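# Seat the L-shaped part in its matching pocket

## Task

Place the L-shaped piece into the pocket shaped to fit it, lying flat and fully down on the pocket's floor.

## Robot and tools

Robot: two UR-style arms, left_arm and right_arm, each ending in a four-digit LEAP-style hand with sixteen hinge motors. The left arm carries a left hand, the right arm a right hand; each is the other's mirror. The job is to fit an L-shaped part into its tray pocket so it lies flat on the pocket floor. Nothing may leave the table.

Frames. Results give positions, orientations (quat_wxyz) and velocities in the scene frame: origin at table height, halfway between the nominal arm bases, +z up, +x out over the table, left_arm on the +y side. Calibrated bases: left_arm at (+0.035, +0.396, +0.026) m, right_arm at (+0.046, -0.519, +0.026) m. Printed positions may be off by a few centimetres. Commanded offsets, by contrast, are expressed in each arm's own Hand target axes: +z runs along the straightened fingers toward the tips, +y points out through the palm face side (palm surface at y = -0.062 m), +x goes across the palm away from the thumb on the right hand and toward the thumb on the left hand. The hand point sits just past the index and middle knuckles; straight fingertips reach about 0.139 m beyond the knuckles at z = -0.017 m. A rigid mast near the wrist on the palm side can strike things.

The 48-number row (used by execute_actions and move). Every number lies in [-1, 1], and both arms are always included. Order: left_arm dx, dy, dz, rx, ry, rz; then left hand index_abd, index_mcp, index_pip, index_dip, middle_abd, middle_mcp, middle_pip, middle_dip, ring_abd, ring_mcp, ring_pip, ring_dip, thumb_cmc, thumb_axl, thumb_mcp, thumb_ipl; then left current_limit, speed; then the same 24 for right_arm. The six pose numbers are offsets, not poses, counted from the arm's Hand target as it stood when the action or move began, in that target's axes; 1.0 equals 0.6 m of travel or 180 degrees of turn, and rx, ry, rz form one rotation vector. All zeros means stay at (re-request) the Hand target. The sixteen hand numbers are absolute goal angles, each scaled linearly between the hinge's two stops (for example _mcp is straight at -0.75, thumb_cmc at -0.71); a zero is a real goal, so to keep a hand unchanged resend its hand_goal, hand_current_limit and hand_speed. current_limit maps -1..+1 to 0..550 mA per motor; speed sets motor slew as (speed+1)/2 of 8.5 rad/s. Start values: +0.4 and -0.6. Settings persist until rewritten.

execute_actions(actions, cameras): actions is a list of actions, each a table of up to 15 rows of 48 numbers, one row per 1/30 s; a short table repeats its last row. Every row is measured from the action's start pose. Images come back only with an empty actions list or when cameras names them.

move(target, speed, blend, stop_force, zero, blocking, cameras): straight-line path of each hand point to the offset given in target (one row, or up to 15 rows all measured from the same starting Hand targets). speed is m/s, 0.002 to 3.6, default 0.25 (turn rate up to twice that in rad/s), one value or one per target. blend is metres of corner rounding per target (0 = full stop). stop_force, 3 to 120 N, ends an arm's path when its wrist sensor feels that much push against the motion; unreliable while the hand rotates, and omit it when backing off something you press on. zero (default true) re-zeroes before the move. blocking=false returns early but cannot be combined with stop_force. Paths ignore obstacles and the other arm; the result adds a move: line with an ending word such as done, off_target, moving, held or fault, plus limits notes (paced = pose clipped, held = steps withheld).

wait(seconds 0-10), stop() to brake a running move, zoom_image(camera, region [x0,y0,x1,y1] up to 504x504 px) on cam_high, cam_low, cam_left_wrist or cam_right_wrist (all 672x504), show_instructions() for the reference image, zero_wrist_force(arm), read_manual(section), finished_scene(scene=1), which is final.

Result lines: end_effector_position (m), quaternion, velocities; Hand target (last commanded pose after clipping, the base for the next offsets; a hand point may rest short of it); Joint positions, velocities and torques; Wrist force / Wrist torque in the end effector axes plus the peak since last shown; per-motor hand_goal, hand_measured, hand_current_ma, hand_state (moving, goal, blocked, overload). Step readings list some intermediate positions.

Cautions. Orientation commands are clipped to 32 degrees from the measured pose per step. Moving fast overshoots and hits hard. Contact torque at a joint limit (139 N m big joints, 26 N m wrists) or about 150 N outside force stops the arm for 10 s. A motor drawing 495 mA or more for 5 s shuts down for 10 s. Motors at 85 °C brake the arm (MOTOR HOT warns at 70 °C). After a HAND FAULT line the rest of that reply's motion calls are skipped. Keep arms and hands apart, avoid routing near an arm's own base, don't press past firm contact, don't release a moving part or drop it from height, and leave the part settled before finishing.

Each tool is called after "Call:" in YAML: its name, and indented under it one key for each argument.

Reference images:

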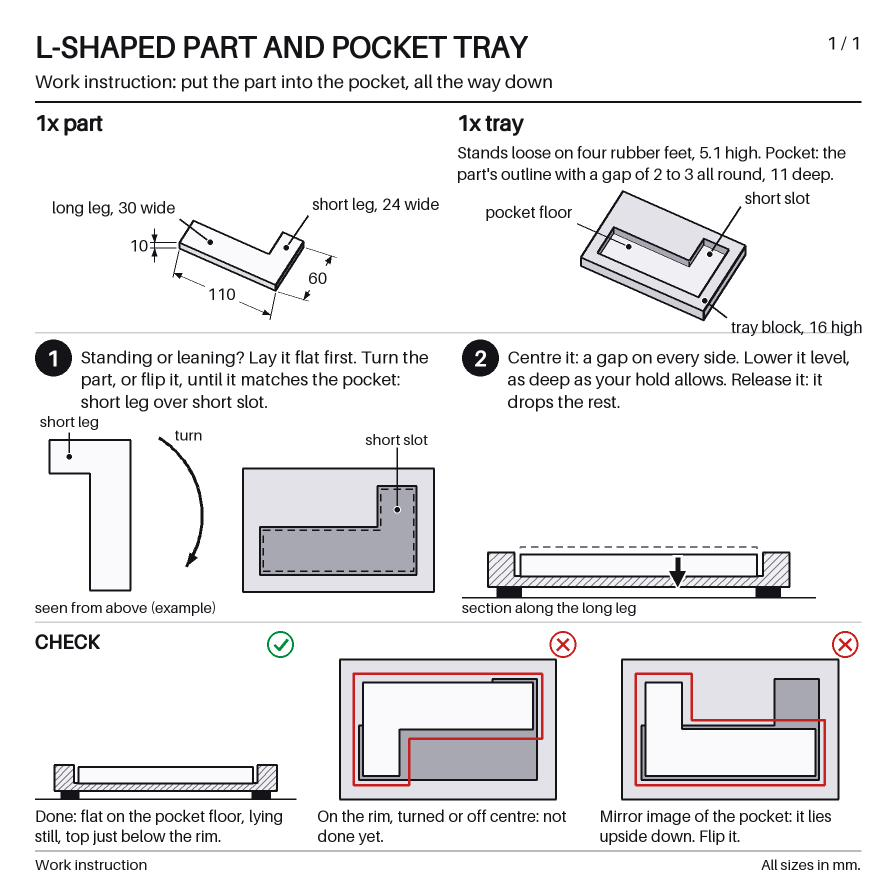

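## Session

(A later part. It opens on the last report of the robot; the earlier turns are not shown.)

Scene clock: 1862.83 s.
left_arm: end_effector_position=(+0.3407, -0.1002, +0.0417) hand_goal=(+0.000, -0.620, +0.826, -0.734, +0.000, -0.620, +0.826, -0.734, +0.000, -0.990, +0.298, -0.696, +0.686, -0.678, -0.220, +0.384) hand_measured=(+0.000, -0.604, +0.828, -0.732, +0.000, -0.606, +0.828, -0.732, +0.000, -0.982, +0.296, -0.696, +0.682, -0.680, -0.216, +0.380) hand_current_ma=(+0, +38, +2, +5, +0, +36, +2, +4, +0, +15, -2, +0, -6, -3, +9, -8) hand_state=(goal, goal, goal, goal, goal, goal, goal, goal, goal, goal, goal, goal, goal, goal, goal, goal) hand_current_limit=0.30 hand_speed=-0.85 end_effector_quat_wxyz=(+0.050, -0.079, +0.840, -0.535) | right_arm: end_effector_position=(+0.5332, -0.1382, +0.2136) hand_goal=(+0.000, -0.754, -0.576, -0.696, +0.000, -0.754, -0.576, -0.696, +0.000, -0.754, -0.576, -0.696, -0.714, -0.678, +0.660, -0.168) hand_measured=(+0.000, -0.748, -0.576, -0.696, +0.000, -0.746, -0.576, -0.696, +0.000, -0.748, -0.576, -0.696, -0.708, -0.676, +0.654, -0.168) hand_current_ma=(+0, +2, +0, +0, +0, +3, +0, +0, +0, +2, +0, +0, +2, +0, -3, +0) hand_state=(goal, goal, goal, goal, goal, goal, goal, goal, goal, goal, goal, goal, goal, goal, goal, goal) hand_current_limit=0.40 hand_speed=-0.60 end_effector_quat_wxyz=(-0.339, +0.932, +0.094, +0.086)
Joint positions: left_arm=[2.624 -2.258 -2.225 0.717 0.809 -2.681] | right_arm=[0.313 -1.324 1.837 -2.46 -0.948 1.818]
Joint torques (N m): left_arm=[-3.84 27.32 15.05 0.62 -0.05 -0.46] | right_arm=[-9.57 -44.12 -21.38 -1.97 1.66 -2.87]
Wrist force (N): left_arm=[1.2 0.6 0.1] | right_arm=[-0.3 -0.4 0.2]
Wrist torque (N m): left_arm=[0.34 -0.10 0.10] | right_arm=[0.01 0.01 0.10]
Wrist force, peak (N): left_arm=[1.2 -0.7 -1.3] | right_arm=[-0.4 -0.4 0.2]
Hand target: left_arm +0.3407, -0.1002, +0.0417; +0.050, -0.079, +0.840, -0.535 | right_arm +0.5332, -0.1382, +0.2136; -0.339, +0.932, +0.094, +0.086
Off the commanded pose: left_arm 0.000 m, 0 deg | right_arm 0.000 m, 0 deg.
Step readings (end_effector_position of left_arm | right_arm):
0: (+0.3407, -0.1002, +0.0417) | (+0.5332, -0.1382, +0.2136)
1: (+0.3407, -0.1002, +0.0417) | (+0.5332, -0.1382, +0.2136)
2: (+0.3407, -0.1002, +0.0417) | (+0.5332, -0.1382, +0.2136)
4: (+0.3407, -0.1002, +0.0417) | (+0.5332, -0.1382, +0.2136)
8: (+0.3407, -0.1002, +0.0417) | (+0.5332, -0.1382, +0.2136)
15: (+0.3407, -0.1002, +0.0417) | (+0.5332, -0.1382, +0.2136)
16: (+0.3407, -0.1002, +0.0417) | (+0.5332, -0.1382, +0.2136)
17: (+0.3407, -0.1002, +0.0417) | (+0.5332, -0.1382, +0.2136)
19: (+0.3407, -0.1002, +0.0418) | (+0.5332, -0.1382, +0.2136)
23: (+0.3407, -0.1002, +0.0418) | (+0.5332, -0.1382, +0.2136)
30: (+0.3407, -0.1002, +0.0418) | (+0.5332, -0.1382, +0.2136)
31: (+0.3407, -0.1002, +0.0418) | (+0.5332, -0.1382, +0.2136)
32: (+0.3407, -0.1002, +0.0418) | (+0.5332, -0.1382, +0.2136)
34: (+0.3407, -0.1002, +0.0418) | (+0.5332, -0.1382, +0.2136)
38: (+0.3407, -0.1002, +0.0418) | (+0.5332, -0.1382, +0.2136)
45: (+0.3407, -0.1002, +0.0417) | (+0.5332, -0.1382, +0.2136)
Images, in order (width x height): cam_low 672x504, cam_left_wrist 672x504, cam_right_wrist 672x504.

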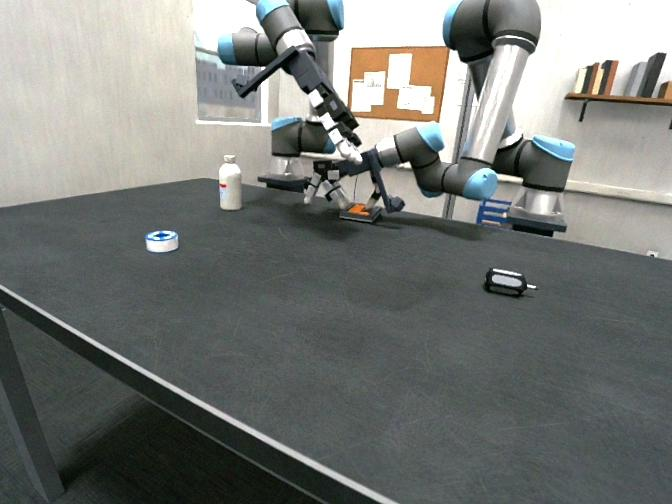

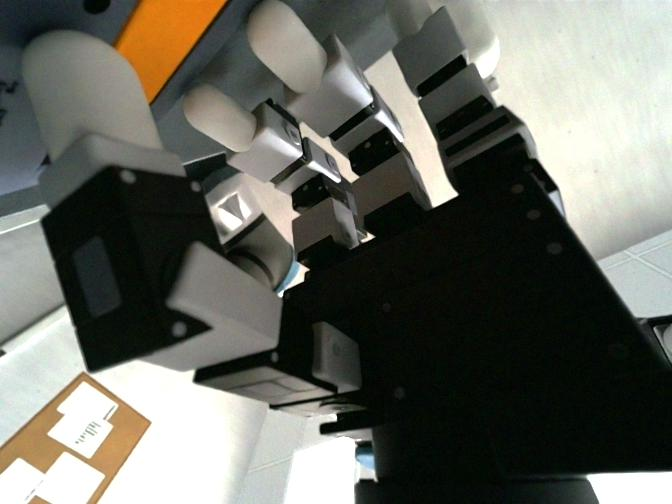

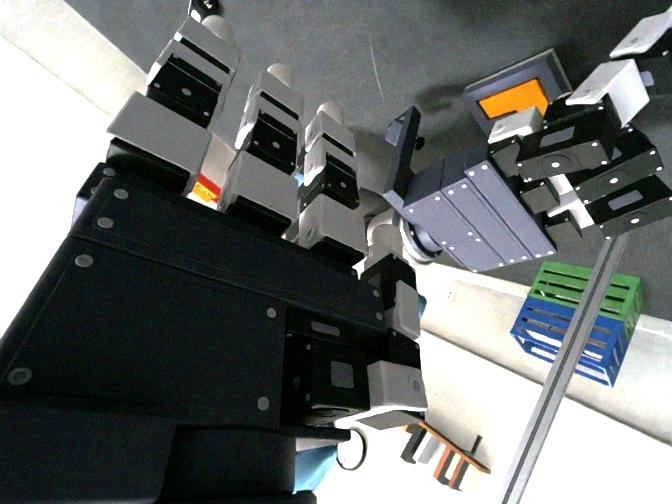

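Call:
move:
  target:
    - [0,-0.03,-0.014,0,0,0, 0,-0.66,0.826,-0.733,0,-0.66,0.826,-0.733,0,-0.99,0.299,-0.696,0.686,-0.677,-0.25,0.39,0.3,-0.85, 0,0,0,0,0,0, 0,-0.754,-0.576,-0.696,0,-0.754,-0.576,-0.696,0,-0.754,-0.576,-0.696,-0.714,-0.678,0.66,-0.168,0.4,-0.6]
    - [0,-0.2265,-0.1058,0,0,0, 0,-0.66,0.826,-0.733,0,-0.66,0.826,-0.733,0,-0.99,0.299,-0.696,0.686,-0.677,-0.25,0.39,0.3,-0.85, 0,0,0,0,0,0, 0,-0.754,-0.576,-0.696,0,-0.754,-0.576,-0.696,0,-0.754,-0.576,-0.696,-0.714,-0.678,0.66,-0.168,0.4,-0.6]
  speed: [0.03,0.12]
  cameras: ["all"]

Call:
zoom_image:
  camera: "cam_right_wrist"
  region: [450, 40, 590, 180]

Call:
zoom_image:
  camera: "cam_low"
  region: [335, 190, 390, 230]

Scene clock: 1874.53 s.
left_arm: end_effector_position=(+0.3408, -0.1001, +0.1917) hand_goal=(+0.000, -0.660, +0.826, -0.734, +0.000, -0.660, +0.826, -0.734, +0.000, -0.990, +0.298, -0.696, +0.686, -0.678, -0.250, +0.390) hand_measured=(+0.000, -0.646, +0.828, -0.732, +0.000, -0.646, +0.828, -0.732, +0.000, -0.982, +0.296, -0.696, +0.682, -0.680, -0.246, +0.386) hand_current_ma=(+0, +36, +2, +5, +0, +33, +2, +3, +0, +15, -2, +0, -6, -3, +10, -8) hand_state=(goal, goal, goal, goal, goal, goal, goal, goal, goal, goal, goal, goal, goal, goal, goal, goal) hand_current_limit=0.30 hand_speed=-0.85 end_effector_quat_wxyz=(+0.050, -0.078, +0.840, -0.535) | right_arm: end_effector_position=(+0.5332, -0.1382, +0.2136) hand_goal=(+0.000, -0.754, -0.576, -0.696, +0.000, -0.754, -0.576, -0.696, +0.000, -0.754, -0.576, -0.696, -0.714, -0.678, +0.660, -0.168) hand_measured=(+0.000, -0.748, -0.576, -0.696, +0.000, -0.746, -0.576, -0.696, +0.000, -0.748, -0.576, -0.696, -0.708, -0.676, +0.654, -0.168) hand_current_ma=(+0, +2, +0, +0, +0, +3, +0, +0, +0, +2, +0, +0, +2, +0, -3, +0) hand_state=(goal, goal, goal, goal, goal, goal, goal, goal, goal, goal, goal, goal, goal, goal, goal, goal) hand_current_limit=0.40 hand_speed=-0.60 end_effector_quat_wxyz=(-0.339, +0.932, +0.094, +0.086)
Joint positions: left_arm=[2.624 -1.857 -2.2 0.292 0.809 -2.68] | right_arm=[0.313 -1.324 1.837 -2.46 -0.948 1.818]
Joint torques (N m): left_arm=[7.69 30.04 5.4 3.3 -2.12 0.49] | right_arm=[-9.11 -42.53 -24.41 -2.14 2.12 -2.78]
Wrist force (N): left_arm=[1.1 0.7 0.2] | right_arm=[-0.3 -0.3 0.3]
Wrist torque (N m): left_arm=[0.34 -0.09 -0.02] | right_arm=[0.02 0.01 0.11]
Wrist force, peak (N): left_arm=[1.2 2.4 0.9] | right_arm=[-0.5 -0.3 0.2]
Hand target: left_arm +0.3408, -0.1001, +0.1917; +0.050, -0.079, +0.840, -0.535 | right_arm +0.5332, -0.1382, +0.2136; -0.339, +0.932, +0.094, +0.086
Off the commanded pose: left_arm 0.000 m, 0 deg | right_arm 0.000 m, 0 deg.
move: done

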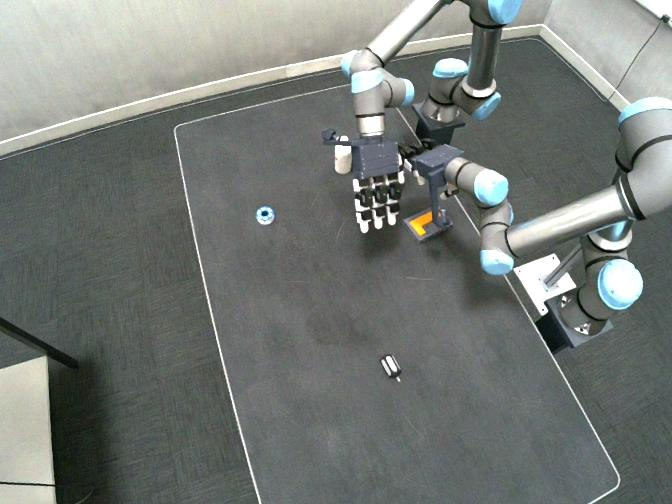

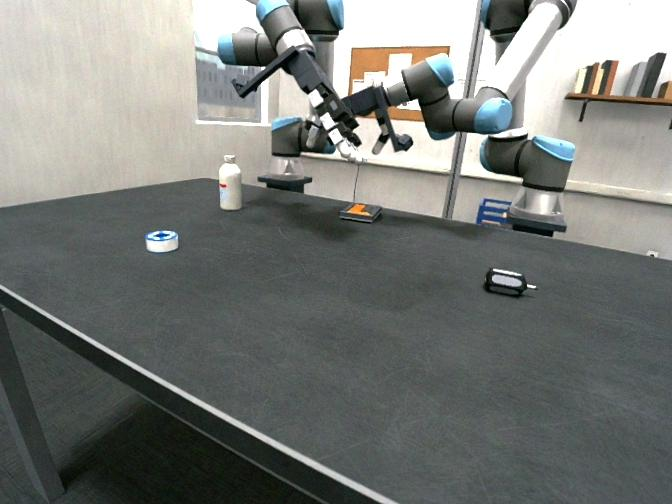

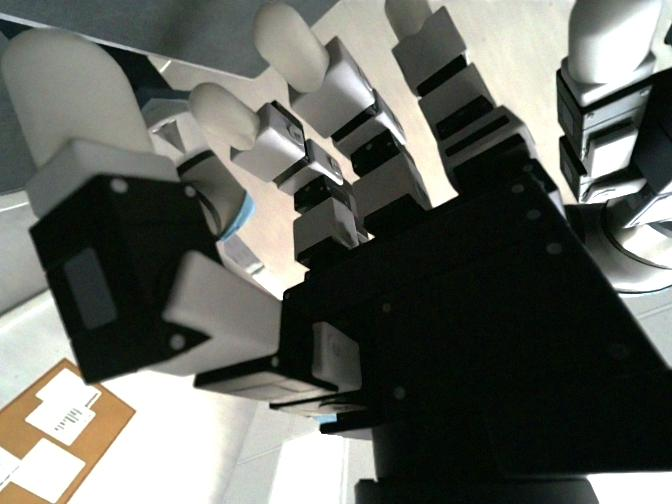

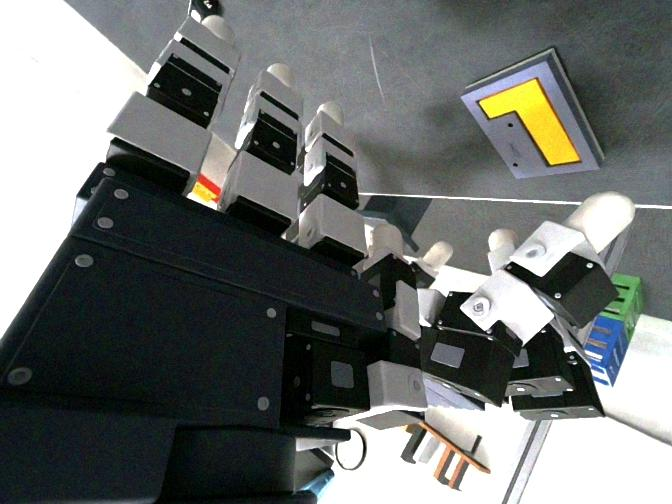

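Scaled by 3.600 from the camera's 672x504 image, which has a finer 960x720 frame.

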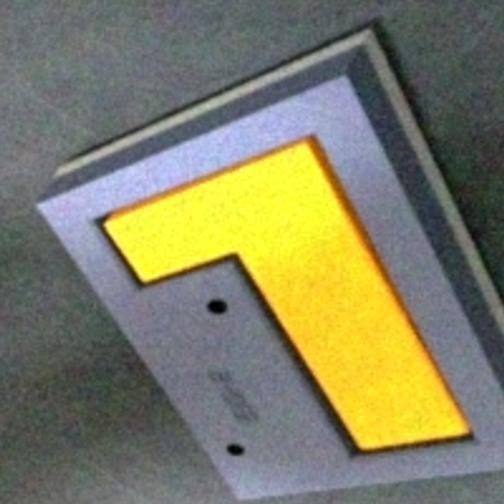

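Scaled by 9.164 from the camera's 672x504 image, which has a finer 960x720 frame.

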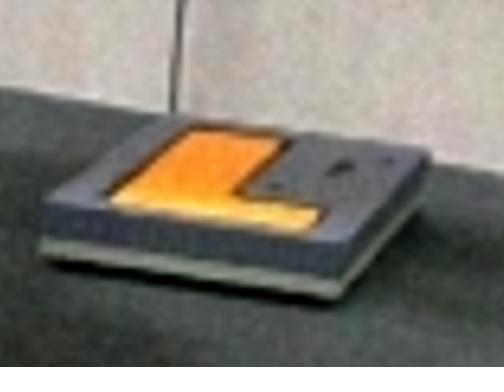

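Call:
finished_scene:

The scene is finished: the task was done.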